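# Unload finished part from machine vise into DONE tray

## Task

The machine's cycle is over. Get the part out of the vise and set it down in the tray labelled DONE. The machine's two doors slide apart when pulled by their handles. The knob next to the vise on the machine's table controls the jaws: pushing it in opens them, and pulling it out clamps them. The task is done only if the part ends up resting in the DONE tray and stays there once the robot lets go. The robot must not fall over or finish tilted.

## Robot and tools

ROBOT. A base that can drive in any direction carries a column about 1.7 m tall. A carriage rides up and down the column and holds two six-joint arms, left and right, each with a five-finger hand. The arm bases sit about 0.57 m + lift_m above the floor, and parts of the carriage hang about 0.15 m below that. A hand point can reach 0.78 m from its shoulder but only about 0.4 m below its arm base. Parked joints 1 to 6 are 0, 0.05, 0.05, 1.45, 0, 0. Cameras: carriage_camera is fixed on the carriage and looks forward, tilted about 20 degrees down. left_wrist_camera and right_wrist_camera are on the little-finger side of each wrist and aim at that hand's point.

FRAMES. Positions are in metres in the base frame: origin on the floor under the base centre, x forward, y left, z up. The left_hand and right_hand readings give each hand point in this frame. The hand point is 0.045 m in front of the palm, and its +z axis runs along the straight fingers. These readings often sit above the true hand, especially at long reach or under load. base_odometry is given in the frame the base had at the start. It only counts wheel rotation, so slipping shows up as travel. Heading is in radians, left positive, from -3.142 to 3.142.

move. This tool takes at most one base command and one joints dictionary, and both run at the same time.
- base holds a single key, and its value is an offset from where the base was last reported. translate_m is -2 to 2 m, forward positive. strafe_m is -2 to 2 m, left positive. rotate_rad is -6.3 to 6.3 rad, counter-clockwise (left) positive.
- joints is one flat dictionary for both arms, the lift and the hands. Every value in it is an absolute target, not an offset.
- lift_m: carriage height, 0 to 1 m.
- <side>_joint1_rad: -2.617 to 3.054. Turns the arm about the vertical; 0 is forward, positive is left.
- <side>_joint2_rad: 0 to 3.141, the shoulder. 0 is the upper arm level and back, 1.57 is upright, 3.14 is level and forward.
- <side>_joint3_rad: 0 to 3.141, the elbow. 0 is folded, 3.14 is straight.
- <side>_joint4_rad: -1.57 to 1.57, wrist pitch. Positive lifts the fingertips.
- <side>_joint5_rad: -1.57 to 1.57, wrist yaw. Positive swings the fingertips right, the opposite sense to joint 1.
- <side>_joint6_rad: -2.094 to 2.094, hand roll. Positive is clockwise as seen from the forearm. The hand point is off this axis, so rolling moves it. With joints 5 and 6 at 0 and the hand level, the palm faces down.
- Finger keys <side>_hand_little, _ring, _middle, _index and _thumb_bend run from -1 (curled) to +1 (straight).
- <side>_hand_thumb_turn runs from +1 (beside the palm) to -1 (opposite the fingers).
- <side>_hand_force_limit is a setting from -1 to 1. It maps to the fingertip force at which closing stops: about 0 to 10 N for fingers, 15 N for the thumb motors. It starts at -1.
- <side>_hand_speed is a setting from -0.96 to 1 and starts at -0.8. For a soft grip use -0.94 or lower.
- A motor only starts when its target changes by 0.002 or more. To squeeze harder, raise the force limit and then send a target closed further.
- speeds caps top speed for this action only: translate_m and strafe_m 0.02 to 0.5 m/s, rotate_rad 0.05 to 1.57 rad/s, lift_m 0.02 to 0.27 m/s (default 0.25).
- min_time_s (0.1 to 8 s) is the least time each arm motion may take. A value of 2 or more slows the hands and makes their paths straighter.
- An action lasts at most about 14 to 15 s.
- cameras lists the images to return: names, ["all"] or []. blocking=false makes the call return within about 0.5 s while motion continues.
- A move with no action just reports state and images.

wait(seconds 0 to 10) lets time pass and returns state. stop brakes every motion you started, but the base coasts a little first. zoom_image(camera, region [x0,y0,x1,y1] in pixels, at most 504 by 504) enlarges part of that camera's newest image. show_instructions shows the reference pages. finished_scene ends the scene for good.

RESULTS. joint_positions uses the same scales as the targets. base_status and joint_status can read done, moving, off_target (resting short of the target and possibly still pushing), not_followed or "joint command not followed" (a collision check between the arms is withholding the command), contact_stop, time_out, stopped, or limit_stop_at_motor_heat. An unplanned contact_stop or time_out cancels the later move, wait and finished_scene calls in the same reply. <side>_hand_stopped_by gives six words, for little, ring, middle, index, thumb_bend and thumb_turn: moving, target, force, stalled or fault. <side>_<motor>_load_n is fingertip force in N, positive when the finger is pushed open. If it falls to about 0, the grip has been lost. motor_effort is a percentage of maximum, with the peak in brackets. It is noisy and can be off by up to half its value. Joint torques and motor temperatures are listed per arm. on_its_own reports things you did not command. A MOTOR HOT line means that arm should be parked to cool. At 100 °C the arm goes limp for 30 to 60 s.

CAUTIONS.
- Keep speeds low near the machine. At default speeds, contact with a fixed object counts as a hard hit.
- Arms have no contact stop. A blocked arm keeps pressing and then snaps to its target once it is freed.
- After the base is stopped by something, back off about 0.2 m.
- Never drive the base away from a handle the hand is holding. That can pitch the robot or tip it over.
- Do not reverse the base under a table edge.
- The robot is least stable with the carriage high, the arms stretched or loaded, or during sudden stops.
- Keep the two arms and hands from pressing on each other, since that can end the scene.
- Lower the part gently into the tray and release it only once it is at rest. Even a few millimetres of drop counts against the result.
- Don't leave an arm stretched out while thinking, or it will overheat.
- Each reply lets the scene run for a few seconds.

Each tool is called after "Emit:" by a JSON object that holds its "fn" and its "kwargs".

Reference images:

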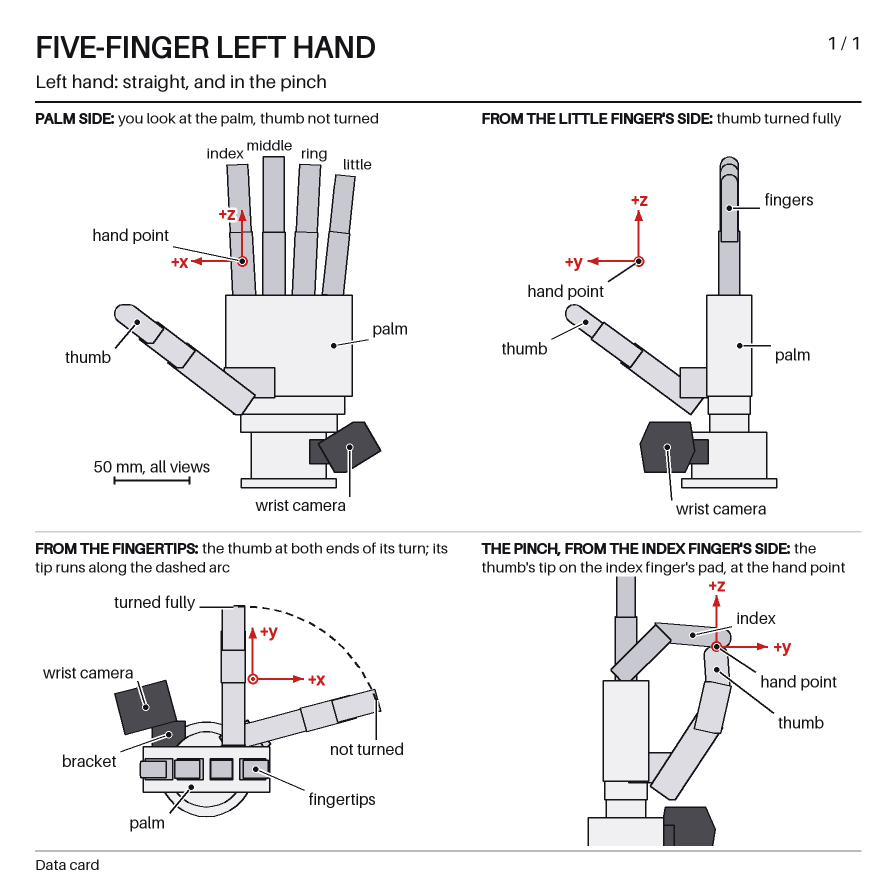

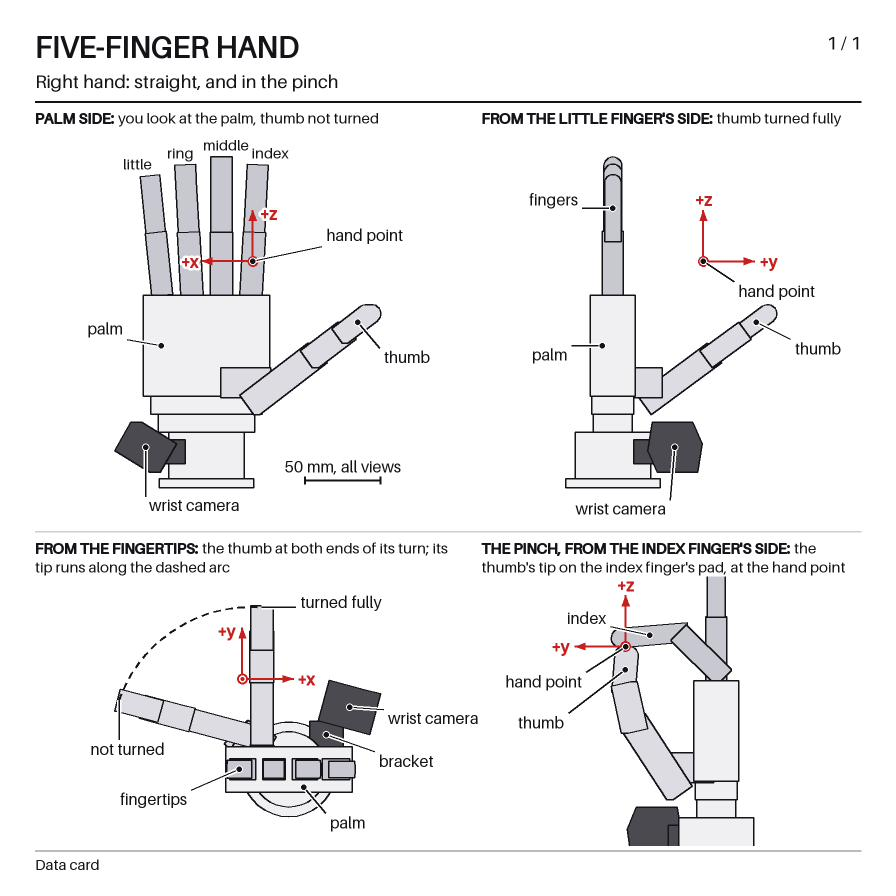

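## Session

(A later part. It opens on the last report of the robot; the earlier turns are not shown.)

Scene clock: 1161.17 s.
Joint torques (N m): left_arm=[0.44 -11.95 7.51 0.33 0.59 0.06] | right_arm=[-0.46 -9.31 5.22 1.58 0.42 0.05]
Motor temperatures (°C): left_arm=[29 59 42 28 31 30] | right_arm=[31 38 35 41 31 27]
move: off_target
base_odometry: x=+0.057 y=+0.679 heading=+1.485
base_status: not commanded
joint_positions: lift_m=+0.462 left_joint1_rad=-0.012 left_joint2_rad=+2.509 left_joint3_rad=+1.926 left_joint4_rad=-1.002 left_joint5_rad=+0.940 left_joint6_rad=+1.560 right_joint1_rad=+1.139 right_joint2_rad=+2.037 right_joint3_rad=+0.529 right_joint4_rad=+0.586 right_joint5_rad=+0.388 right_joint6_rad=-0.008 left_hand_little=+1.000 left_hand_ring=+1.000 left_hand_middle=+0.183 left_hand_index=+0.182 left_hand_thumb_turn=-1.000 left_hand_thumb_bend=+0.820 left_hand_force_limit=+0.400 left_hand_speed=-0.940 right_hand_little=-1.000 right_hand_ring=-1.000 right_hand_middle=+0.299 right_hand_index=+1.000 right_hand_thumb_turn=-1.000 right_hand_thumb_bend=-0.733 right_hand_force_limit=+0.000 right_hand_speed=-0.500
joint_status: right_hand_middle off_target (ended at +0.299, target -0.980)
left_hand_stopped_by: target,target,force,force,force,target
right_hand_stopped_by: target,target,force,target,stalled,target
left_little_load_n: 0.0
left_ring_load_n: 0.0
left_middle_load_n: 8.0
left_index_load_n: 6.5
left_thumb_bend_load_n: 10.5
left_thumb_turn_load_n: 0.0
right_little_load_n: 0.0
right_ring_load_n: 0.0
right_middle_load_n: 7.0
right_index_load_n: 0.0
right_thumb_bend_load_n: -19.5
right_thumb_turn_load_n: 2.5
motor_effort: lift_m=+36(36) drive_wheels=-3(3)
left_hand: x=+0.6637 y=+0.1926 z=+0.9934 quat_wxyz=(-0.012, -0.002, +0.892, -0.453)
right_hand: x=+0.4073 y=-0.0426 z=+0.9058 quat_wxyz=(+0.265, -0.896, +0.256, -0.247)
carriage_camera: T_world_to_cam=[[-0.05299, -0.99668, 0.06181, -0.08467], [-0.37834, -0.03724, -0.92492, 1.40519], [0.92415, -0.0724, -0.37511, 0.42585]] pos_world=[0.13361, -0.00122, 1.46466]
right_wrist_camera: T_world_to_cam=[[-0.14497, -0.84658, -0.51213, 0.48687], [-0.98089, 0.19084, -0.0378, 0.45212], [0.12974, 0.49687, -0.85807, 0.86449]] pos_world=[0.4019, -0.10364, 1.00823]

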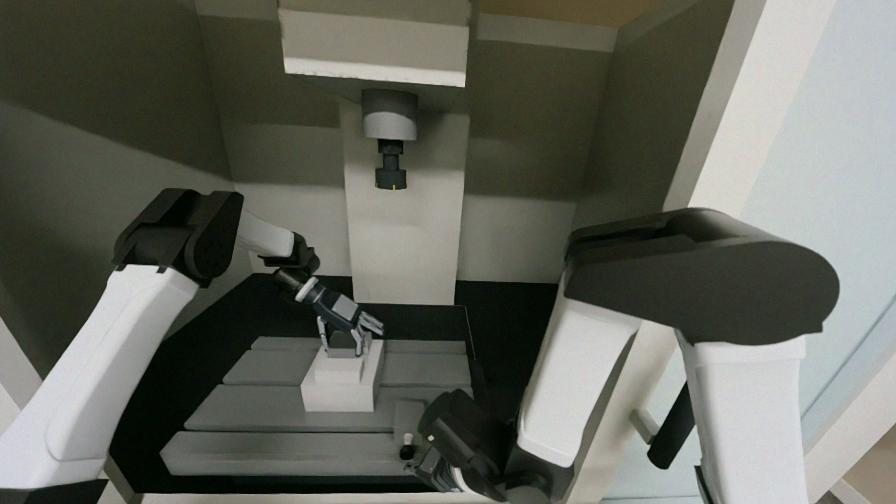

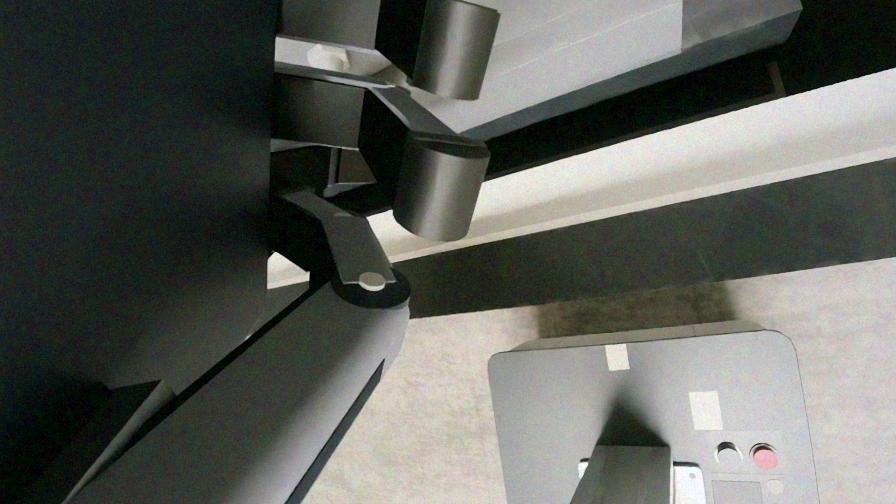

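Emit:
{"fn": "move", "kwargs": {"joints": {"right_hand_middle": 1.0}}}

Emit:
{"fn": "move", "kwargs": {"joints": {"right_hand_thumb_bend": 0.98}}}

Emit:
{"fn": "move", "kwargs": {"joints": {"right_hand_middle": -0.98}, "cameras": ["right_wrist_camera"]}}

Scene clock: 1168.87 s.
Joint torques (N m): left_arm=[0.44 -11.96 7.5 0.33 0.59 0.06] | right_arm=[-0.44 -9.32 5.23 1.59 0.41 0.05]
Motor temperatures (°C): left_arm=[29 59 42 28 31 30] | right_arm=[31 39 35 41 31 27]
move: done
base_odometry: x=+0.057 y=+0.679 heading=+1.485
base_status: not commanded
joint_positions: lift_m=+0.462 left_joint1_rad=-0.012 left_joint2_rad=+2.509 left_joint3_rad=+1.926 left_joint4_rad=-1.002 left_joint5_rad=+0.940 left_joint6_rad=+1.560 right_joint1_rad=+1.139 right_joint2_rad=+2.037 right_joint3_rad=+0.529 right_joint4_rad=+0.585 right_joint5_rad=+0.388 right_joint6_rad=-0.008 left_hand_little=+1.000 left_hand_ring=+1.000 left_hand_middle=+0.183 left_hand_index=+0.182 left_hand_thumb_turn=-1.000 left_hand_thumb_bend=+0.820 left_hand_force_limit=+0.400 left_hand_speed=-0.940 right_hand_little=-1.000 right_hand_ring=-1.000 right_hand_middle=+1.000 right_hand_index=+1.000 right_hand_thumb_turn=-1.000 right_hand_thumb_bend=-0.728 right_hand_force_limit=+0.000 right_hand_speed=-0.500
joint_status: all done
left_hand_stopped_by: target,target,force,force,force,target
right_hand_stopped_by: target,target,target,target,stalled,target
left_little_load_n: 0.0
left_ring_load_n: 0.0
left_middle_load_n: 8.0
left_index_load_n: 6.5
left_thumb_bend_load_n: 10.0
left_thumb_turn_load_n: 0.5
right_little_load_n: 0.0
right_ring_load_n: 0.0
right_middle_load_n: 0.0
right_index_load_n: 0.0
right_thumb_bend_load_n: 0.0
right_thumb_turn_load_n: 0.0
motor_effort: lift_m=+36(36) drive_wheels=-3(3)
left_hand: x=+0.6637 y=+0.1926 z=+0.9934 quat_wxyz=(-0.012, -0.002, +0.892, -0.453)
right_hand: x=+0.4072 y=-0.0428 z=+0.9057 quat_wxyz=(+0.265, -0.896, +0.256, -0.247)
pictures: none

Scene clock: 1171.73 s.
Joint torques (N m): left_arm=[0.43 -11.96 7.51 0.33 0.59 0.07] | right_arm=[-0.46 -9.32 5.23 1.58 0.42 0.05]
Motor temperatures (°C): left_arm=[29 59 42 28 31 30] | right_arm=[31 39 35 41 31 27]
move: done
base_odometry: x=+0.057 y=+0.679 heading=+1.485
base_status: not commanded
joint_positions: lift_m=+0.462 left_joint1_rad=-0.012 left_joint2_rad=+2.509 left_joint3_rad=+1.926 left_joint4_rad=-1.002 left_joint5_rad=+0.940 left_joint6_rad=+1.560 right_joint1_rad=+1.139 right_joint2_rad=+2.037 right_joint3_rad=+0.529 right_joint4_rad=+0.585 right_joint5_rad=+0.388 right_joint6_rad=-0.008 left_hand_little=+1.000 left_hand_ring=+1.000 left_hand_middle=+0.183 left_hand_index=+0.182 left_hand_thumb_turn=-1.000 left_hand_thumb_bend=+0.820 left_hand_force_limit=+0.400 left_hand_speed=-0.940 right_hand_little=-1.000 right_hand_ring=-1.000 right_hand_middle=+1.000 right_hand_index=+1.000 right_hand_thumb_turn=-1.000 right_hand_thumb_bend=+0.980 right_hand_force_limit=+0.000 right_hand_speed=-0.500
joint_status: all done
left_hand_stopped_by: target,target,force,force,force,target
right_hand_stopped_by: target,target,target,target,target,target
left_little_load_n: 0.0
left_ring_load_n: 0.0
left_middle_load_n: 8.0
left_index_load_n: 6.5
left_thumb_bend_load_n: 10.5
left_thumb_turn_load_n: 0.0
right_little_load_n: 0.0
right_ring_load_n: 0.0
right_middle_load_n: 0.0
right_index_load_n: 0.0
right_thumb_bend_load_n: 0.0
right_thumb_turn_load_n: 0.0
motor_effort: lift_m=+36(36) drive_wheels=-3(3)
left_hand: x=+0.6637 y=+0.1926 z=+0.9934 quat_wxyz=(-0.012, -0.002, +0.892, -0.453)
right_hand: x=+0.4072 y=-0.0428 z=+0.9057 quat_wxyz=(+0.265, -0.896, +0.256, -0.247)
pictures: none

Scene clock: 1173.67 s.
Joint torques (N m): left_arm=[0.43 -11.96 7.51 0.33 0.59 0.07] | right_arm=[-0.47 -9.29 5.22 1.58 0.41 0.05]
Motor temperatures (°C): left_arm=[29 59 42 28 31 30] | right_arm=[31 40 35 41 31 27]
move: done
base_odometry: x=+0.057 y=+0.679 heading=+1.485
base_status: not commanded
joint_positions: lift_m=+0.462 left_joint1_rad=-0.012 left_joint2_rad=+2.509 left_joint3_rad=+1.926 left_joint4_rad=-1.002 left_joint5_rad=+0.940 left_joint6_rad=+1.560 right_joint1_rad=+1.139 right_joint2_rad=+2.037 right_joint3_rad=+0.529 right_joint4_rad=+0.585 right_joint5_rad=+0.388 right_joint6_rad=-0.008 left_hand_little=+1.000 left_hand_ring=+1.000 left_hand_middle=+0.183 left_hand_index=+0.182 left_hand_thumb_turn=-1.000 left_hand_thumb_bend=+0.820 left_hand_force_limit=+0.400 left_hand_speed=-0.940 right_hand_little=-1.000 right_hand_ring=-1.000 right_hand_middle=-0.980 right_hand_index=+1.000 right_hand_thumb_turn=-1.000 right_hand_thumb_bend=+0.980 right_hand_force_limit=+0.000 right_hand_speed=-0.500
joint_status: all done
left_hand_stopped_by: target,target,force,force,force,target
right_hand_stopped_by: target,target,target,target,target,target
left_little_load_n: 0.0
left_ring_load_n: 0.0
left_middle_load_n: 8.0
left_index_load_n: 7.0
left_thumb_bend_load_n: 10.5
left_thumb_turn_load_n: 0.5
right_little_load_n: 0.0
right_ring_load_n: 0.0
right_middle_load_n: 0.0
right_index_load_n: 0.0
right_thumb_bend_load_n: 0.0
right_thumb_turn_load_n: 0.0
motor_effort: lift_m=+36(36) drive_wheels=-3(3)
left_hand: x=+0.6637 y=+0.1926 z=+0.9934 quat_wxyz=(-0.012, -0.002, +0.892, -0.453)
right_hand: x=+0.4073 y=-0.0429 z=+0.9057 quat_wxyz=(+0.265, -0.896, +0.256, -0.247)
right_wrist_camera: T_world_to_cam=[[-0.14558, -0.84699, -0.51128, 0.48612], [-0.9808, 0.19133, -0.03768, 0.45193], [0.12974, 0.49598, -0.85859, 0.86498]] pos_world=[0.4018, -0.10374, 1.00823]

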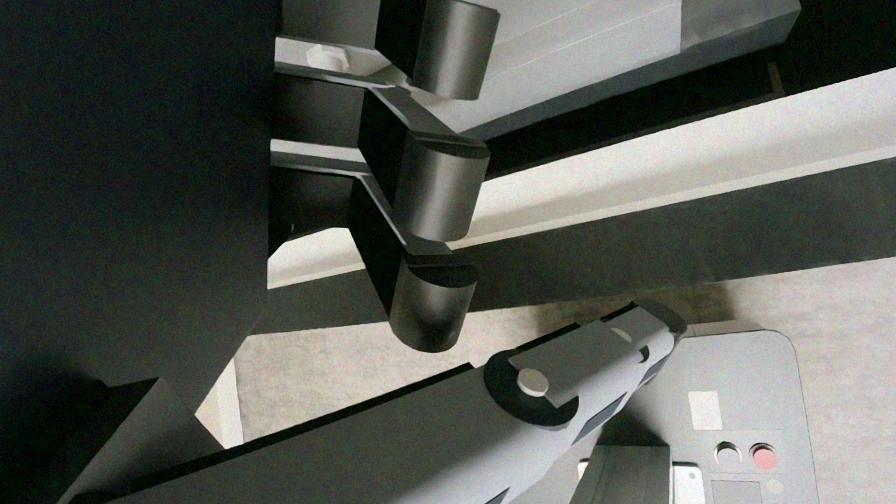

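Emit:
{"fn": "move", "kwargs": {"joints": {"right_joint1_rad": 1.126, "right_joint2_rad": 2.215, "right_joint3_rad": 0.56, "right_joint4_rad": 0.757}, "min_time_s": 2, "cameras": ["carriage_camera"]}}

Emit:
{"fn": "zoom_image", "kwargs": {"camera": "carriage_camera", "region": [360, 400, 460, 500]}}

Scene clock: 1189.97 s.
Joint torques (N m): left_arm=[0.4 -11.96 7.51 0.33 0.59 0.06] | right_arm=[-0.46 -6.9 4.04 1.92 0.41 0.05]
Motor temperatures (°C): left_arm=[29 60 42 28 31 30] | right_arm=[31 41 36 42 31 27]
move: done
base_odometry: x=+0.057 y=+0.679 heading=+1.485
base_status: not commanded
joint_positions: lift_m=+0.462 left_joint1_rad=-0.012 left_joint2_rad=+2.509 left_joint3_rad=+1.926 left_joint4_rad=-1.002 left_joint5_rad=+0.940 left_joint6_rad=+1.560 right_joint1_rad=+1.132 right_joint2_rad=+2.204 right_joint3_rad=+0.548 right_joint4_rad=+0.744 right_joint5_rad=+0.388 right_joint6_rad=-0.008 left_hand_little=+1.000 left_hand_ring=+1.000 left_hand_middle=+0.183 left_hand_index=+0.182 left_hand_thumb_turn=-1.000 left_hand_thumb_bend=+0.820 left_hand_force_limit=+0.400 left_hand_speed=-0.940 right_hand_little=-1.000 right_hand_ring=-1.000 right_hand_middle=-0.980 right_hand_index=+1.000 right_hand_thumb_turn=-1.000 right_hand_thumb_bend=+0.980 right_hand_force_limit=+0.000 right_hand_speed=-0.500
joint_status: all done
left_hand_stopped_by: target,target,force,force,force,target
right_hand_stopped_by: target,target,target,target,target,target
left_little_load_n: 0.0
left_ring_load_n: 0.0
left_middle_load_n: 8.0
left_index_load_n: 7.0
left_thumb_bend_load_n: 10.5
left_thumb_turn_load_n: 0.5
right_little_load_n: 0.0
right_ring_load_n: 0.0
right_middle_load_n: 0.5
right_index_load_n: 0.0
right_thumb_bend_load_n: 0.0
right_thumb_turn_load_n: 0.5
motor_effort: lift_m=+36(36) drive_wheels=-3(3)
left_hand: x=+0.6637 y=+0.1926 z=+0.9934 quat_wxyz=(-0.012, -0.002, +0.892, -0.453)
right_hand: x=+0.4106 y=-0.0406 z=+0.8753 quat_wxyz=(+0.269, -0.894, +0.259, -0.248)
carriage_camera: T_world_to_cam=[[-0.05299, -0.99668, 0.06181, -0.08467], [-0.37834, -0.03724, -0.92492, 1.40519], [0.92415, -0.0724, -0.37511, 0.42585]] pos_world=[0.13361, -0.00122, 1.46466]

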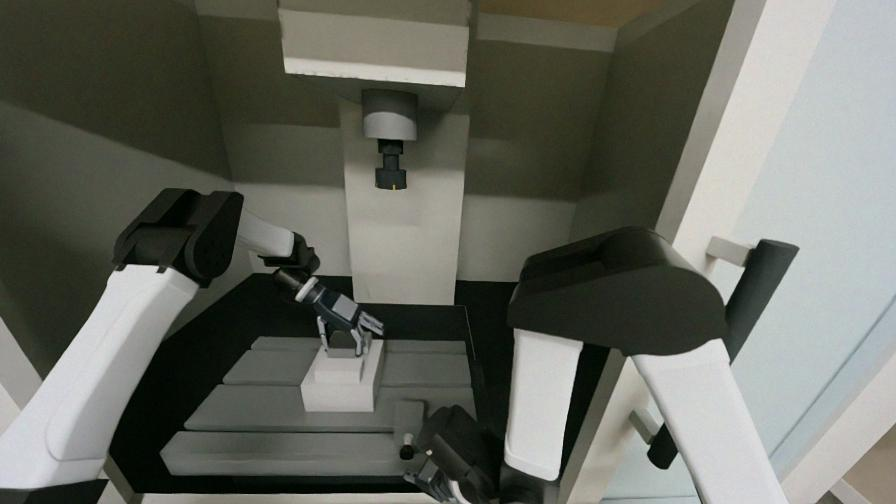

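Scaled by 5.040 from the camera's image (finer frame: 1280x720).

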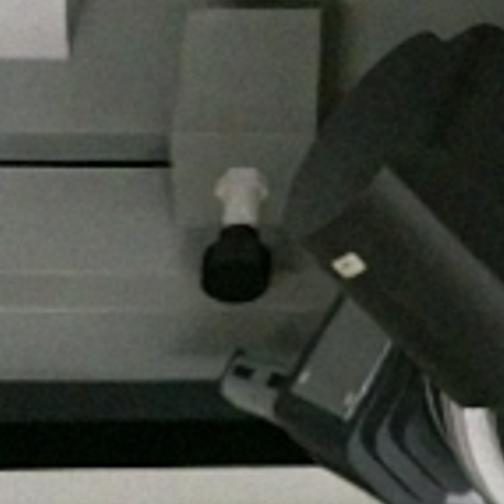

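Emit:
{"fn": "move", "kwargs": {"joints": {"right_joint1_rad": 1.06, "right_joint2_rad": 2.235, "right_joint3_rad": 0.634, "right_joint4_rad": 0.715}, "min_time_s": 2}}

Emit:
{"fn": "move", "kwargs": {"joints": {"right_joint1_rad": 1.021, "right_joint2_rad": 2.249, "right_joint3_rad": 0.688, "right_joint4_rad": 0.675}, "min_time_s": 2, "cameras": ["carriage_camera"]}}

Emit:
{"fn": "zoom_image", "kwargs": {"camera": "carriage_camera", "region": [300, 300, 460, 500]}}

Scene clock: 1228.07 s.
Joint torques (N m): left_arm=[0.42 -11.96 7.5 0.32 0.59 0.06] | right_arm=[-1.62 -7.19 5.19 1.8 0.63 0.05]
Motor temperatures (°C): left_arm=[29 61 42 28 31 30] | right_arm=[31 41 36 43 31 27]
move: done
base_odometry: x=+0.057 y=+0.679 heading=+1.485
base_status: not commanded
joint_positions: lift_m=+0.462 left_joint1_rad=-0.012 left_joint2_rad=+2.509 left_joint3_rad=+1.926 left_joint4_rad=-1.002 left_joint5_rad=+0.940 left_joint6_rad=+1.560 right_joint1_rad=+1.080 right_joint2_rad=+2.224 right_joint3_rad=+0.613 right_joint4_rad=+0.715 right_joint5_rad=+0.368 right_joint6_rad=-0.008 left_hand_little=+1.000 left_hand_ring=+1.000 left_hand_middle=+0.183 left_hand_index=+0.182 left_hand_thumb_turn=-1.000 left_hand_thumb_bend=+0.820 left_hand_force_limit=+0.400 left_hand_speed=-0.940 right_hand_little=-1.000 right_hand_ring=-1.000 right_hand_middle=-0.980 right_hand_index=+1.000 right_hand_thumb_turn=-1.000 right_hand_thumb_bend=+0.980 right_hand_force_limit=+0.000 right_hand_speed=-0.500
joint_status: all done
left_hand_stopped_by: target,target,force,force,force,target
right_hand_stopped_by: target,target,target,target,target,target
left_little_load_n: -0.5
left_ring_load_n: 0.0
left_middle_load_n: 8.0
left_index_load_n: 6.5
left_thumb_bend_load_n: 10.5
left_thumb_turn_load_n: 0.5
right_little_load_n: 0.5
right_ring_load_n: 0.0
right_middle_load_n: 0.0
right_index_load_n: -0.5
right_thumb_bend_load_n: 0.0
right_thumb_turn_load_n: 0.0
motor_effort: lift_m=+36(36) drive_wheels=-3(3)
left_hand: x=+0.6637 y=+0.1926 z=+0.9934 quat_wxyz=(-0.012, -0.002, +0.892, -0.453)
right_hand: x=+0.4313 y=-0.0308 z=+0.8756 quat_wxyz=(+0.273, -0.886, +0.281, -0.248)
pictures: none

Scene clock: 1230.37 s.
Joint torques (N m): left_arm=[0.43 -11.93 7.5 0.33 0.59 0.07] | right_arm=[-2.56 -7.72 5.9 2.01 1.11 0.05]
Motor temperatures (°C): left_arm=[29 61 42 28 31 30] | right_arm=[31 41 36 43 31 27]
move: off_target
base_odometry: x=+0.057 y=+0.679 heading=+1.485
base_status: not commanded
joint_positions: lift_m=+0.462 left_joint1_rad=-0.012 left_joint2_rad=+2.509 left_joint3_rad=+1.926 left_joint4_rad=-1.002 left_joint5_rad=+0.940 left_joint6_rad=+1.560 right_joint1_rad=+1.051 right_joint2_rad=+2.240 right_joint3_rad=+0.662 right_joint4_rad=+0.653 right_joint5_rad=+0.325 right_joint6_rad=-0.008 left_hand_little=+1.000 left_hand_ring=+1.000 left_hand_middle=+0.183 left_hand_index=+0.182 left_hand_thumb_turn=-1.000 left_hand_thumb_bend=+0.820 left_hand_force_limit=+0.400 left_hand_speed=-0.940 right_hand_little=-1.000 right_hand_ring=-1.000 right_hand_middle=-0.980 right_hand_index=+1.000 right_hand_thumb_turn=-1.000 right_hand_thumb_bend=+0.980 right_hand_force_limit=+0.000 right_hand_speed=-0.500
joint_status: right_joint1_rad off_target (ended at +1.051, target +1.021); the others done
left_hand_stopped_by: target,target,force,force,force,target
right_hand_stopped_by: target,target,target,target,target,target
left_little_load_n: 0.0
left_ring_load_n: 0.0
left_middle_load_n: 8.0
left_index_load_n: 6.5
left_thumb_bend_load_n: 10.5
left_thumb_turn_load_n: 0.5
right_little_load_n: 0.0
right_ring_load_n: 0.0
right_middle_load_n: 0.0
right_index_load_n: -1.0
right_thumb_bend_load_n: 0.0
right_thumb_turn_load_n: 0.0
motor_effort: lift_m=+36(37) drive_wheels=-3(3)
left_hand: x=+0.6637 y=+0.1926 z=+0.9934 quat_wxyz=(-0.012, -0.002, +0.892, -0.453)
right_hand: x=+0.4348 y=-0.0281 z=+0.8701 quat_wxyz=(+0.262, -0.892, +0.287, -0.230)
carriage_camera: T_world_to_cam=[[-0.05299, -0.99668, 0.06181, -0.08467], [-0.37834, -0.03724, -0.92492, 1.40519], [0.92415, -0.0724, -0.37511, 0.42585]] pos_world=[0.13361, -0.00122, 1.46466]

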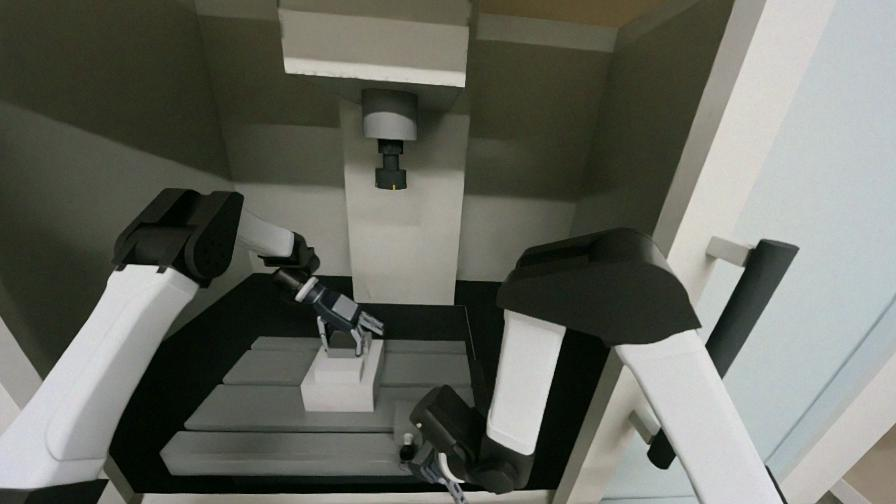

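Scaled by 2.520 from the camera's image (finer frame: 1280x720).

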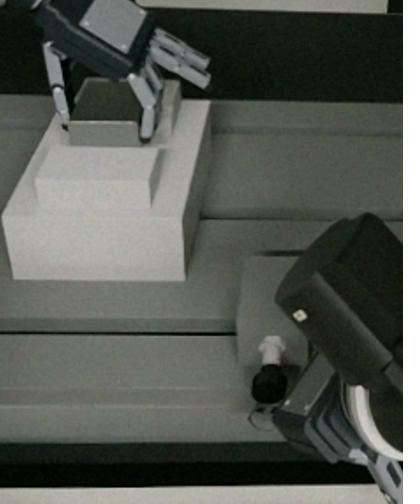

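Emit:
{"fn": "move", "kwargs": {"joints": {"right_joint1_rad": 0.984, "right_joint2_rad": 2.266, "right_joint3_rad": 0.745, "right_joint4_rad": 0.635}, "min_time_s": 2, "cameras": ["carriage_camera"]}}

Emit:
{"fn": "zoom_image", "kwargs": {"camera": "carriage_camera", "region": [300, 300, 460, 500]}}

Scene clock: 1239.50 s.
Joint torques (N m): left_arm=[0.43 -11.96 7.51 0.32 0.59 0.06] | right_arm=[-3 -8.81 6.37 2.25 1.42 0.05]
Motor temperatures (°C): left_arm=[29 61 42 28 31 30] | right_arm=[31 43 36 44 31 27]
move: off_target
base_odometry: x=+0.057 y=+0.679 heading=+1.485
base_status: not commanded
joint_positions: lift_m=+0.462 left_joint1_rad=-0.012 left_joint2_rad=+2.509 left_joint3_rad=+1.926 left_joint4_rad=-1.002 left_joint5_rad=+0.940 left_joint6_rad=+1.560 right_joint1_rad=+1.019 right_joint2_rad=+2.266 right_joint3_rad=+0.716 right_joint4_rad=+0.586 right_joint5_rad=+0.298 right_joint6_rad=-0.008 left_hand_little=+1.000 left_hand_ring=+1.000 left_hand_middle=+0.183 left_hand_index=+0.182 left_hand_thumb_turn=-1.000 left_hand_thumb_bend=+0.820 left_hand_force_limit=+0.400 left_hand_speed=-0.940 right_hand_little=-1.000 right_hand_ring=-1.000 right_hand_middle=-0.980 right_hand_index=+1.000 right_hand_thumb_turn=-1.000 right_hand_thumb_bend=+0.980 right_hand_force_limit=+0.000 right_hand_speed=-0.500
joint_status: right_joint1_rad off_target (ended at +1.019, target +0.984); right_joint4_rad off_target (ended at +0.587, target +0.635); the others done
left_hand_stopped_by: target,target,force,force,force,target
right_hand_stopped_by: target,target,target,target,target,target
left_little_load_n: 0.0
left_ring_load_n: 0.0
left_middle_load_n: 8.0
left_index_load_n: 6.5
left_thumb_bend_load_n: 10.5
left_thumb_turn_load_n: 0.5
right_little_load_n: 0.0
right_ring_load_n: 0.5
right_middle_load_n: 0.0
right_index_load_n: -1.5
right_thumb_bend_load_n: 0.0
right_thumb_turn_load_n: 0.0
motor_effort: lift_m=+36(36) drive_wheels=+3(3)
left_hand: x=+0.6637 y=+0.1926 z=+0.9934 quat_wxyz=(-0.012, -0.002, +0.892, -0.453)
right_hand: x=+0.4409 y=-0.0295 z=+0.8627 quat_wxyz=(+0.245, -0.897, +0.296, -0.218)
carriage_camera: T_world_to_cam=[[-0.05299, -0.99668, 0.06181, -0.08467], [-0.37834, -0.03724, -0.92492, 1.40519], [0.92415, -0.0724, -0.37511, 0.42585]] pos_world=[0.13361, -0.00122, 1.46466]

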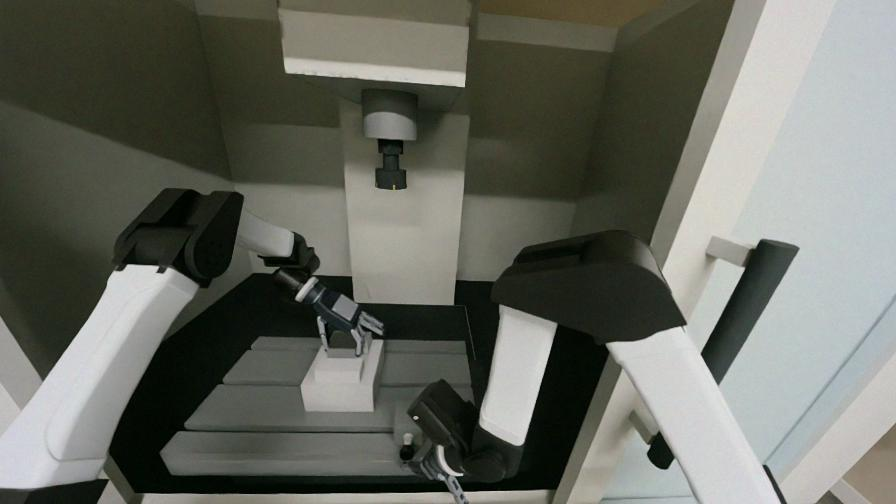

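Scaled by 2.520 from the camera's image (finer frame: 1280x720).

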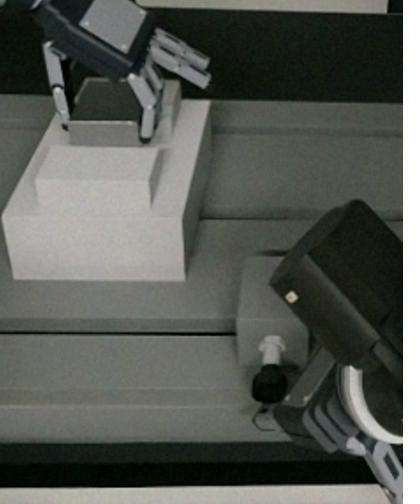

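Emit:
{"fn": "move", "kwargs": {"joints": {"right_joint1_rad": 1.132, "right_joint2_rad": 2.015, "right_joint3_rad": 0.543, "right_joint4_rad": 0.571}, "min_time_s": 2.5}}

Emit:
{"fn": "move", "kwargs": {"joints": {"right_joint1_rad": 1.1, "right_joint2_rad": 1.725, "right_joint3_rad": 0.59, "right_joint4_rad": 0.242, "right_joint5_rad": 0.2, "right_hand_little": 1.0, "right_hand_ring": 1.0, "right_hand_middle": 1.0, "right_hand_thumb_turn": 1.0, "right_hand_thumb_bend": 1.0}, "min_time_s": 2.5}}

Emit:
{"fn": "move", "kwargs": {"joints": {"right_joint1_rad": 0.992, "right_joint2_rad": 2.3, "right_joint3_rad": 1.72, "right_joint4_rad": -0.98, "right_joint5_rad": 0, "right_joint6_rad": -2.09}, "min_time_s": 4, "cameras": ["carriage_camera", "right_wrist_camera"]}}

Scene clock: 1324.37 s.
Joint torques (N m): left_arm=[0.43 -11.95 7.51 0.33 0.59 0.06] | right_arm=[0.69 -9.47 3.02 1.67 0.12 0.04]
Motor temperatures (°C): left_arm=[29 63 43 28 30 30] | right_arm=[31 49 37 44 32 27]
move: done
base_odometry: x=+0.057 y=+0.679 heading=+1.485
base_status: not commanded
joint_positions: lift_m=+0.462 left_joint1_rad=-0.012 left_joint2_rad=+2.509 left_joint3_rad=+1.926 left_joint4_rad=-1.002 left_joint5_rad=+0.940 left_joint6_rad=+1.560 right_joint1_rad=+1.125 right_joint2_rad=+2.037 right_joint3_rad=+0.551 right_joint4_rad=+0.580 right_joint5_rad=+0.414 right_joint6_rad=-0.008 left_hand_little=+1.000 left_hand_ring=+1.000 left_hand_middle=+0.183 left_hand_index=+0.182 left_hand_thumb_turn=-1.000 left_hand_thumb_bend=+0.820 left_hand_force_limit=+0.400 left_hand_speed=-0.940 right_hand_little=-1.000 right_hand_ring=-1.000 right_hand_middle=-0.980 right_hand_index=+1.000 right_hand_thumb_turn=-1.000 right_hand_thumb_bend=+0.980 right_hand_force_limit=+0.000 right_hand_speed=-0.500
joint_status: all done
left_hand_stopped_by: target,target,force,force,force,target
right_hand_stopped_by: target,target,target,target,target,target
left_little_load_n: 0.0
left_ring_load_n: 0.0
left_middle_load_n: 8.0
left_index_load_n: 6.5
left_thumb_bend_load_n: 10.5
left_thumb_turn_load_n: 0.5
right_little_load_n: 0.0
right_ring_load_n: 0.0
right_middle_load_n: 0.0
right_index_load_n: 0.0
right_thumb_bend_load_n: 0.0
right_thumb_turn_load_n: 0.0
motor_effort: lift_m=+36(36) drive_wheels=+3(3)
left_hand: x=+0.6637 y=+0.1926 z=+0.9934 quat_wxyz=(-0.012, -0.002, +0.892, -0.453)
right_hand: x=+0.4192 y=-0.0395 z=+0.9103 quat_wxyz=(+0.267, -0.888, +0.266, -0.261)
pictures: none

Scene clock: 1327.17 s.
Joint torques (N m): left_arm=[0.42 -11.95 7.51 0.33 0.59 0.06] | right_arm=[-0.46 -8.28 7.69 1.63 -0.01 0.07]
Motor temperatures (°C): left_arm=[29 63 43 28 30 30] | right_arm=[31 49 37 44 32 27]
move: done
base_odometry: x=+0.057 y=+0.679 heading=+1.485
base_status: not commanded
joint_positions: lift_m=+0.462 left_joint1_rad=-0.012 left_joint2_rad=+2.509 left_joint3_rad=+1.926 left_joint4_rad=-1.002 left_joint5_rad=+0.940 left_joint6_rad=+1.560 right_joint1_rad=+1.107 right_joint2_rad=+1.745 right_joint3_rad=+0.570 right_joint4_rad=+0.258 right_joint5_rad=+0.214 right_joint6_rad=-0.008 left_hand_little=+1.000 left_hand_ring=+1.000 left_hand_middle=+0.183 left_hand_index=+0.182 left_hand_thumb_turn=-1.000 left_hand_thumb_bend=+0.820 left_hand_force_limit=+0.400 left_hand_speed=-0.940 right_hand_little=+1.000 right_hand_ring=+1.000 right_hand_middle=+1.000 right_hand_index=+1.000 right_hand_thumb_turn=+1.000 right_hand_thumb_bend=+1.000 right_hand_force_limit=+0.000 right_hand_speed=-0.500
joint_status: all done
left_hand_stopped_by: target,target,force,force,force,target
right_hand_stopped_by: target,target,target,target,target,target
left_little_load_n: 0.0
left_ring_load_n: 0.0
left_middle_load_n: 8.0
left_index_load_n: 6.5
left_thumb_bend_load_n: 10.5
left_thumb_turn_load_n: 0.5
right_little_load_n: 0.0
right_ring_load_n: 0.0
right_middle_load_n: 0.0
right_index_load_n: 0.0
right_thumb_bend_load_n: 0.0
right_thumb_turn_load_n: 0.0
motor_effort: lift_m=+36(36) drive_wheels=+3(3)
left_hand: x=+0.6637 y=+0.1926 z=+0.9934 quat_wxyz=(-0.012, -0.002, +0.892, -0.453)
right_hand: x=+0.3888 y=-0.0277 z=+0.9647 quat_wxyz=(+0.287, -0.909, +0.246, -0.173)
pictures: none

Scene clock: 1331.47 s.
Joint torques (N m): left_arm=[0.4 -11.96 7.53 0.33 0.59 0.07] | right_arm=[-0.44 -10.48 8.88 0.19 -0.11 -0.1]
Motor temperatures (°C): left_arm=[29 63 43 28 30 30] | right_arm=[31 49 37 44 32 27]
move: done
base_odometry: x=+0.057 y=+0.679 heading=+1.485
base_status: not commanded
joint_positions: lift_m=+0.462 left_joint1_rad=-0.012 left_joint2_rad=+2.509 left_joint3_rad=+1.926 left_joint4_rad=-1.002 left_joint5_rad=+0.940 left_joint6_rad=+1.560 right_joint1_rad=+0.998 right_joint2_rad=+2.286 right_joint3_rad=+1.698 right_joint4_rad=-0.965 right_joint5_rad=+0.014 right_joint6_rad=-2.080 left_hand_little=+1.000 left_hand_ring=+1.000 left_hand_middle=+0.183 left_hand_index=+0.182 left_hand_thumb_turn=-1.000 left_hand_thumb_bend=+0.820 left_hand_force_limit=+0.400 left_hand_speed=-0.940 right_hand_little=+1.000 right_hand_ring=+1.000 right_hand_middle=+1.000 right_hand_index=+1.000 right_hand_thumb_turn=+1.000 right_hand_thumb_bend=+1.000 right_hand_force_limit=+0.000 right_hand_speed=-0.500
joint_status: all done
left_hand_stopped_by: target,target,force,force,force,target
right_hand_stopped_by: target,target,target,target,target,target
left_little_load_n: 0.0
left_ring_load_n: 0.0
left_middle_load_n: 8.0
left_index_load_n: 6.5
left_thumb_bend_load_n: 10.5
left_thumb_turn_load_n: 0.0
right_little_load_n: 0.0
right_ring_load_n: 0.0
right_middle_load_n: -0.5
right_index_load_n: 0.0
right_thumb_bend_load_n: 0.0
right_thumb_turn_load_n: 0.0
motor_effort: lift_m=+36(36) drive_wheels=+3(3)
left_hand: x=+0.6637 y=+0.1926 z=+0.9934 quat_wxyz=(-0.012, -0.002, +0.892, -0.453)
right_hand: x=+0.5256 y=+0.0100 z=+1.0046 quat_wxyz=(-0.005, -0.729, -0.684, -0.010)
carriage_camera: T_world_to_cam=[[-0.05299, -0.99668, 0.06181, -0.08467], [-0.37834, -0.03724, -0.92492, 1.40519], [0.92415, -0.0724, -0.37511, 0.42585]] pos_world=[0.13361, -0.00122, 1.46466]
right_wrist_camera: T_world_to_cam=[[0.98495, 0.17111, 0.02422, -0.54373], [0.13996, -0.87201, 0.46905, -0.52594], [0.10138, -0.45861, -0.88284, 0.95707]] pos_world=[0.51213, 0.07333, 1.1048]

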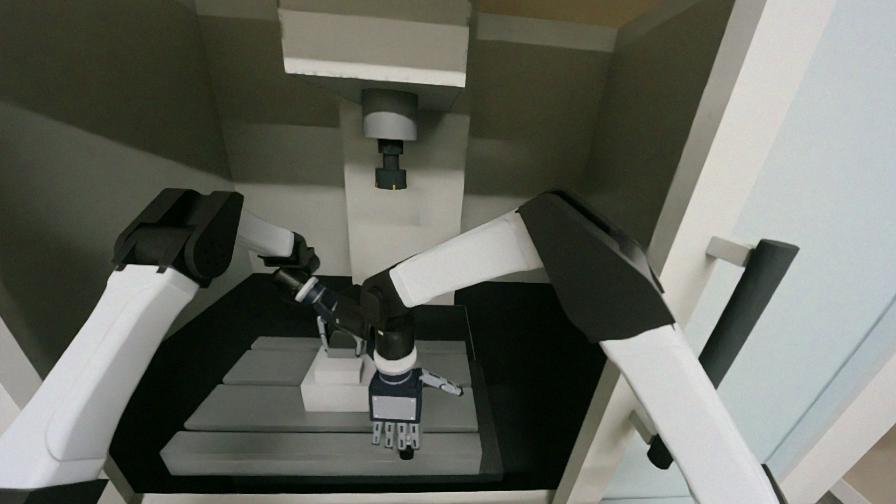

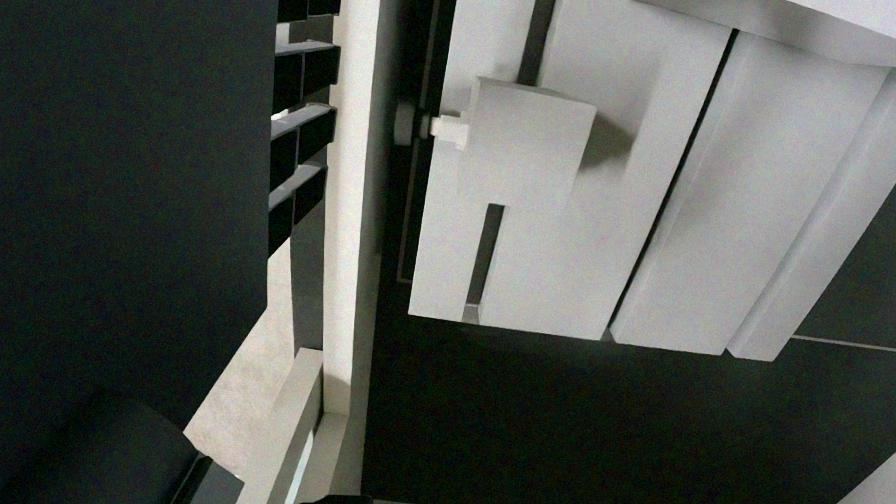

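Emit:
{"fn": "move", "kwargs": {"joints": {"right_joint1_rad": 0.995, "right_joint2_rad": 2.39, "right_joint3_rad": 1.687, "right_joint4_rad": -0.857}, "min_time_s": 1.5}}

Emit:
{"fn": "move", "kwargs": {"joints": {"right_joint1_rad": 0.995, "right_joint2_rad": 2.47, "right_joint3_rad": 1.657, "right_joint4_rad": -0.747}, "min_time_s": 1.5, "cameras": ["carriage_camera", "right_wrist_camera"]}}

Emit:
{"fn": "zoom_image", "kwargs": {"camera": "carriage_camera", "region": [340, 360, 480, 500]}}

Scene clock: 1358.73 s.
Joint torques (N m): left_arm=[0.43 -11.96 7.5 0.33 0.59 0.07] | right_arm=[-0.18 -10.93 5.33 0.55 -0.11 -0.11]
Motor temperatures (°C): left_arm=[29 63 43 28 30 30] | right_arm=[30 52 39 39 31 27]
move: done
base_odometry: x=+0.057 y=+0.679 heading=+1.485
base_status: not commanded
joint_positions: lift_m=+0.462 left_joint1_rad=-0.012 left_joint2_rad=+2.509 left_joint3_rad=+1.926 left_joint4_rad=-1.002 left_joint5_rad=+0.940 left_joint6_rad=+1.560 right_joint1_rad=+0.998 right_joint2_rad=+2.377 right_joint3_rad=+1.698 right_joint4_rad=-0.871 right_joint5_rad=+0.014 right_joint6_rad=-2.081 left_hand_little=+1.000 left_hand_ring=+1.000 left_hand_middle=+0.183 left_hand_index=+0.182 left_hand_thumb_turn=-1.000 left_hand_thumb_bend=+0.820 left_hand_force_limit=+0.400 left_hand_speed=-0.940 right_hand_little=+1.000 right_hand_ring=+1.000 right_hand_middle=+1.000 right_hand_index=+1.000 right_hand_thumb_turn=+1.000 right_hand_thumb_bend=+1.000 right_hand_force_limit=+0.000 right_hand_speed=-0.500
joint_status: all done
left_hand_stopped_by: target,target,force,force,force,target
right_hand_stopped_by: target,target,target,target,target,target
left_little_load_n: 0.0
left_ring_load_n: 0.0
left_middle_load_n: 7.5
left_index_load_n: 7.0
left_thumb_bend_load_n: 10.5
left_thumb_turn_load_n: 0.5
right_little_load_n: 0.0
right_ring_load_n: 0.0
right_middle_load_n: 0.0
right_index_load_n: -0.5
right_thumb_bend_load_n: 0.0
right_thumb_turn_load_n: 0.0
motor_effort: lift_m=+36(36) drive_wheels=+3(3)
left_hand: x=+0.6637 y=+0.1926 z=+0.9934 quat_wxyz=(-0.012, -0.002, +0.892, -0.453)
right_hand: x=+0.5307 y=+0.0179 z=+0.9671 quat_wxyz=(-0.004, -0.729, -0.685, -0.012)
pictures: none

Scene clock: 1360.53 s.
Joint torques (N m): left_arm=[0.42 -11.93 7.51 0.33 0.59 0.07] | right_arm=[-0.18 -11.11 5.11 0.55 -0.11 -0.11]
Motor temperatures (°C): left_arm=[29 63 43 28 30 30] | right_arm=[30 52 39 39 31 27]
move: done
base_odometry: x=+0.057 y=+0.679 heading=+1.485
base_status: not commanded
joint_positions: lift_m=+0.462 left_joint1_rad=-0.012 left_joint2_rad=+2.509 left_joint3_rad=+1.926 left_joint4_rad=-1.002 left_joint5_rad=+0.940 left_joint6_rad=+1.560 right_joint1_rad=+0.998 right_joint2_rad=+2.456 right_joint3_rad=+1.667 right_joint4_rad=-0.761 right_joint5_rad=+0.014 right_joint6_rad=-2.081 left_hand_little=+1.000 left_hand_ring=+1.000 left_hand_middle=+0.183 left_hand_index=+0.182 left_hand_thumb_turn=-1.000 left_hand_thumb_bend=+0.820 left_hand_force_limit=+0.400 left_hand_speed=-0.940 right_hand_little=+1.000 right_hand_ring=+1.000 right_hand_middle=+1.000 right_hand_index=+1.000 right_hand_thumb_turn=+1.000 right_hand_thumb_bend=+1.000 right_hand_force_limit=+0.000 right_hand_speed=-0.500
joint_status: all done
left_hand_stopped_by: target,target,force,force,force,target
right_hand_stopped_by: target,target,target,target,target,target
left_little_load_n: 0.0
left_ring_load_n: 0.0
left_middle_load_n: 8.0
left_index_load_n: 6.5
left_thumb_bend_load_n: 10.5
left_thumb_turn_load_n: 0.5
right_little_load_n: 0.0
right_ring_load_n: 0.0
right_middle_load_n: -0.5
right_index_load_n: 0.0
right_thumb_bend_load_n: 0.0
right_thumb_turn_load_n: 0.0
motor_effort: lift_m=+36(36) drive_wheels=+3(3)
left_hand: x=+0.6637 y=+0.1926 z=+0.9934 quat_wxyz=(-0.012, -0.002, +0.892, -0.453)
right_hand: x=+0.5310 y=+0.0185 z=+0.9268 quat_wxyz=(-0.004, -0.729, -0.685, -0.011)
carriage_camera: T_world_to_cam=[[-0.05299, -0.99668, 0.06181, -0.08467], [-0.37834, -0.03724, -0.92492, 1.40519], [0.92415, -0.0724, -0.37511, 0.42585]] pos_world=[0.13361, -0.00122, 1.46466]
right_wrist_camera: T_world_to_cam=[[0.98473, 0.17218, 0.02571, -0.54988], [0.14044, -0.87296, 0.46714, -0.48119], [0.10288, -0.45639, -0.88381, 0.8918]] pos_world=[0.51732, 0.08163, 1.02711]

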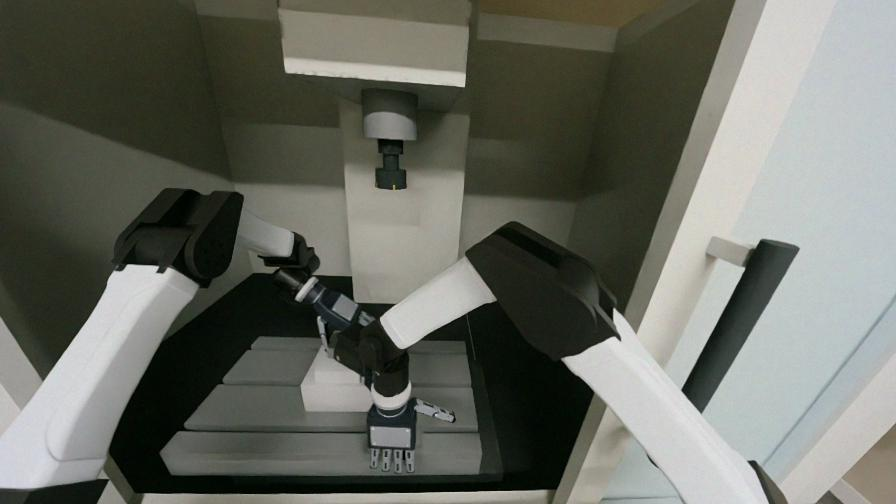

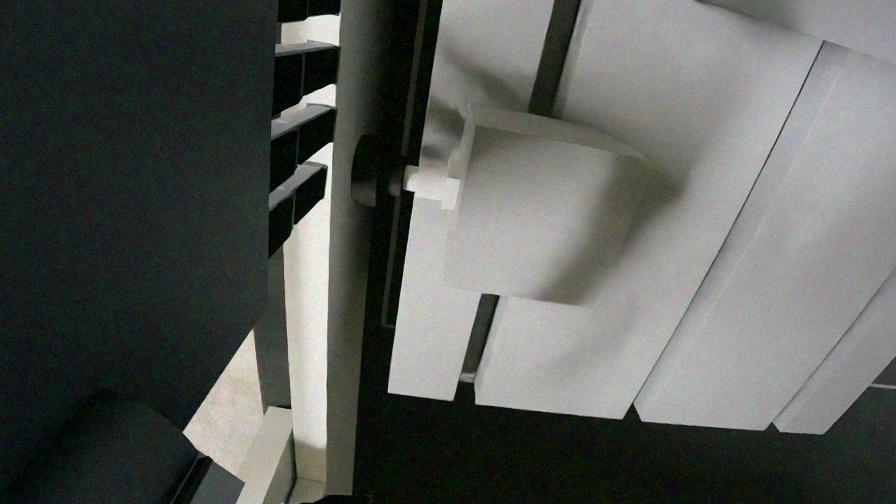

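Scaled by 3.600 from the camera's image (finer frame: 1280x720).

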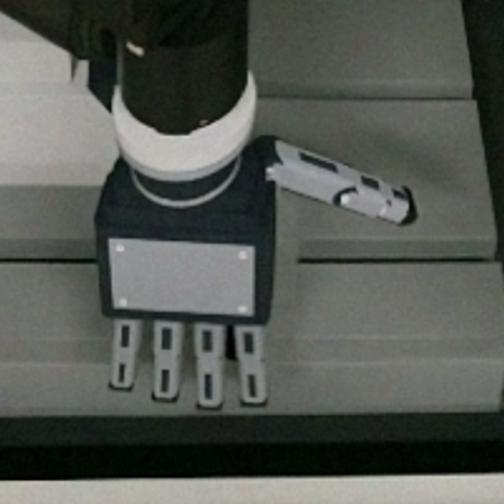

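Emit:
{"fn": "move", "kwargs": {"joints": {"right_joint1_rad": 0.946, "right_joint2_rad": 2.543, "right_joint3_rad": 1.772, "right_joint4_rad": -0.79}, "min_time_s": 2, "cameras": ["right_wrist_camera"]}}

Scene clock: 1380.87 s.
Joint torques (N m): left_arm=[0.46 -11.96 7.51 0.33 0.59 0.07] | right_arm=[-0.95 -11.17 8.24 0.38 0.11 -0.11]
Motor temperatures (°C): left_arm=[29 64 43 28 30 30] | right_arm=[30 51 39 38 30 27]
move: done
base_odometry: x=+0.057 y=+0.679 heading=+1.485
base_status: not commanded
joint_positions: lift_m=+0.462 left_joint1_rad=-0.012 left_joint2_rad=+2.509 left_joint3_rad=+1.926 left_joint4_rad=-1.002 left_joint5_rad=+0.940 left_joint6_rad=+1.560 right_joint1_rad=+0.958 right_joint2_rad=+2.526 right_joint3_rad=+1.751 right_joint4_rad=-0.795 right_joint5_rad=-0.007 right_joint6_rad=-2.081 left_hand_little=+1.000 left_hand_ring=+1.000 left_hand_middle=+0.183 left_hand_index=+0.182 left_hand_thumb_turn=-1.000 left_hand_thumb_bend=+0.820 left_hand_force_limit=+0.400 left_hand_speed=-0.940 right_hand_little=+1.000 right_hand_ring=+1.000 right_hand_middle=+1.000 right_hand_index=+1.000 right_hand_thumb_turn=+1.000 right_hand_thumb_bend=+1.000 right_hand_force_limit=+0.000 right_hand_speed=-0.500
joint_status: all done
left_hand_stopped_by: target,target,force,force,force,target
right_hand_stopped_by: target,target,target,target,target,target
left_little_load_n: 0.0
left_ring_load_n: 0.0
left_middle_load_n: 8.0
left_index_load_n: 7.0
left_thumb_bend_load_n: 10.0
left_thumb_turn_load_n: 0.5
right_little_load_n: 0.0
right_ring_load_n: 0.0
right_middle_load_n: 0.0
right_index_load_n: 0.0
right_thumb_bend_load_n: 0.0
right_thumb_turn_load_n: 0.0
motor_effort: lift_m=+36(37) drive_wheels=+3(3)
left_hand: x=+0.6637 y=+0.1926 z=+0.9934 quat_wxyz=(-0.012, -0.002, +0.892, -0.453)
right_hand: x=+0.5456 y=+0.0149 z=+0.9140 quat_wxyz=(+0.004, -0.742, -0.670, +0.000)
right_wrist_camera: T_world_to_cam=[[0.99113, 0.13288, -0.00208, -0.54078], [0.11846, -0.87625, 0.46707, -0.46827], [0.06024, -0.46318, -0.88422, 0.90107]] pos_world=[0.53717, 0.0789, 1.01433]

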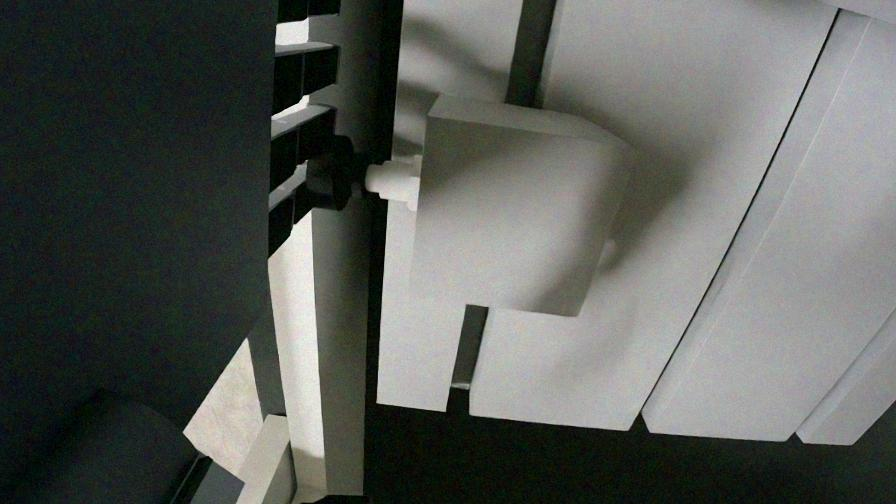

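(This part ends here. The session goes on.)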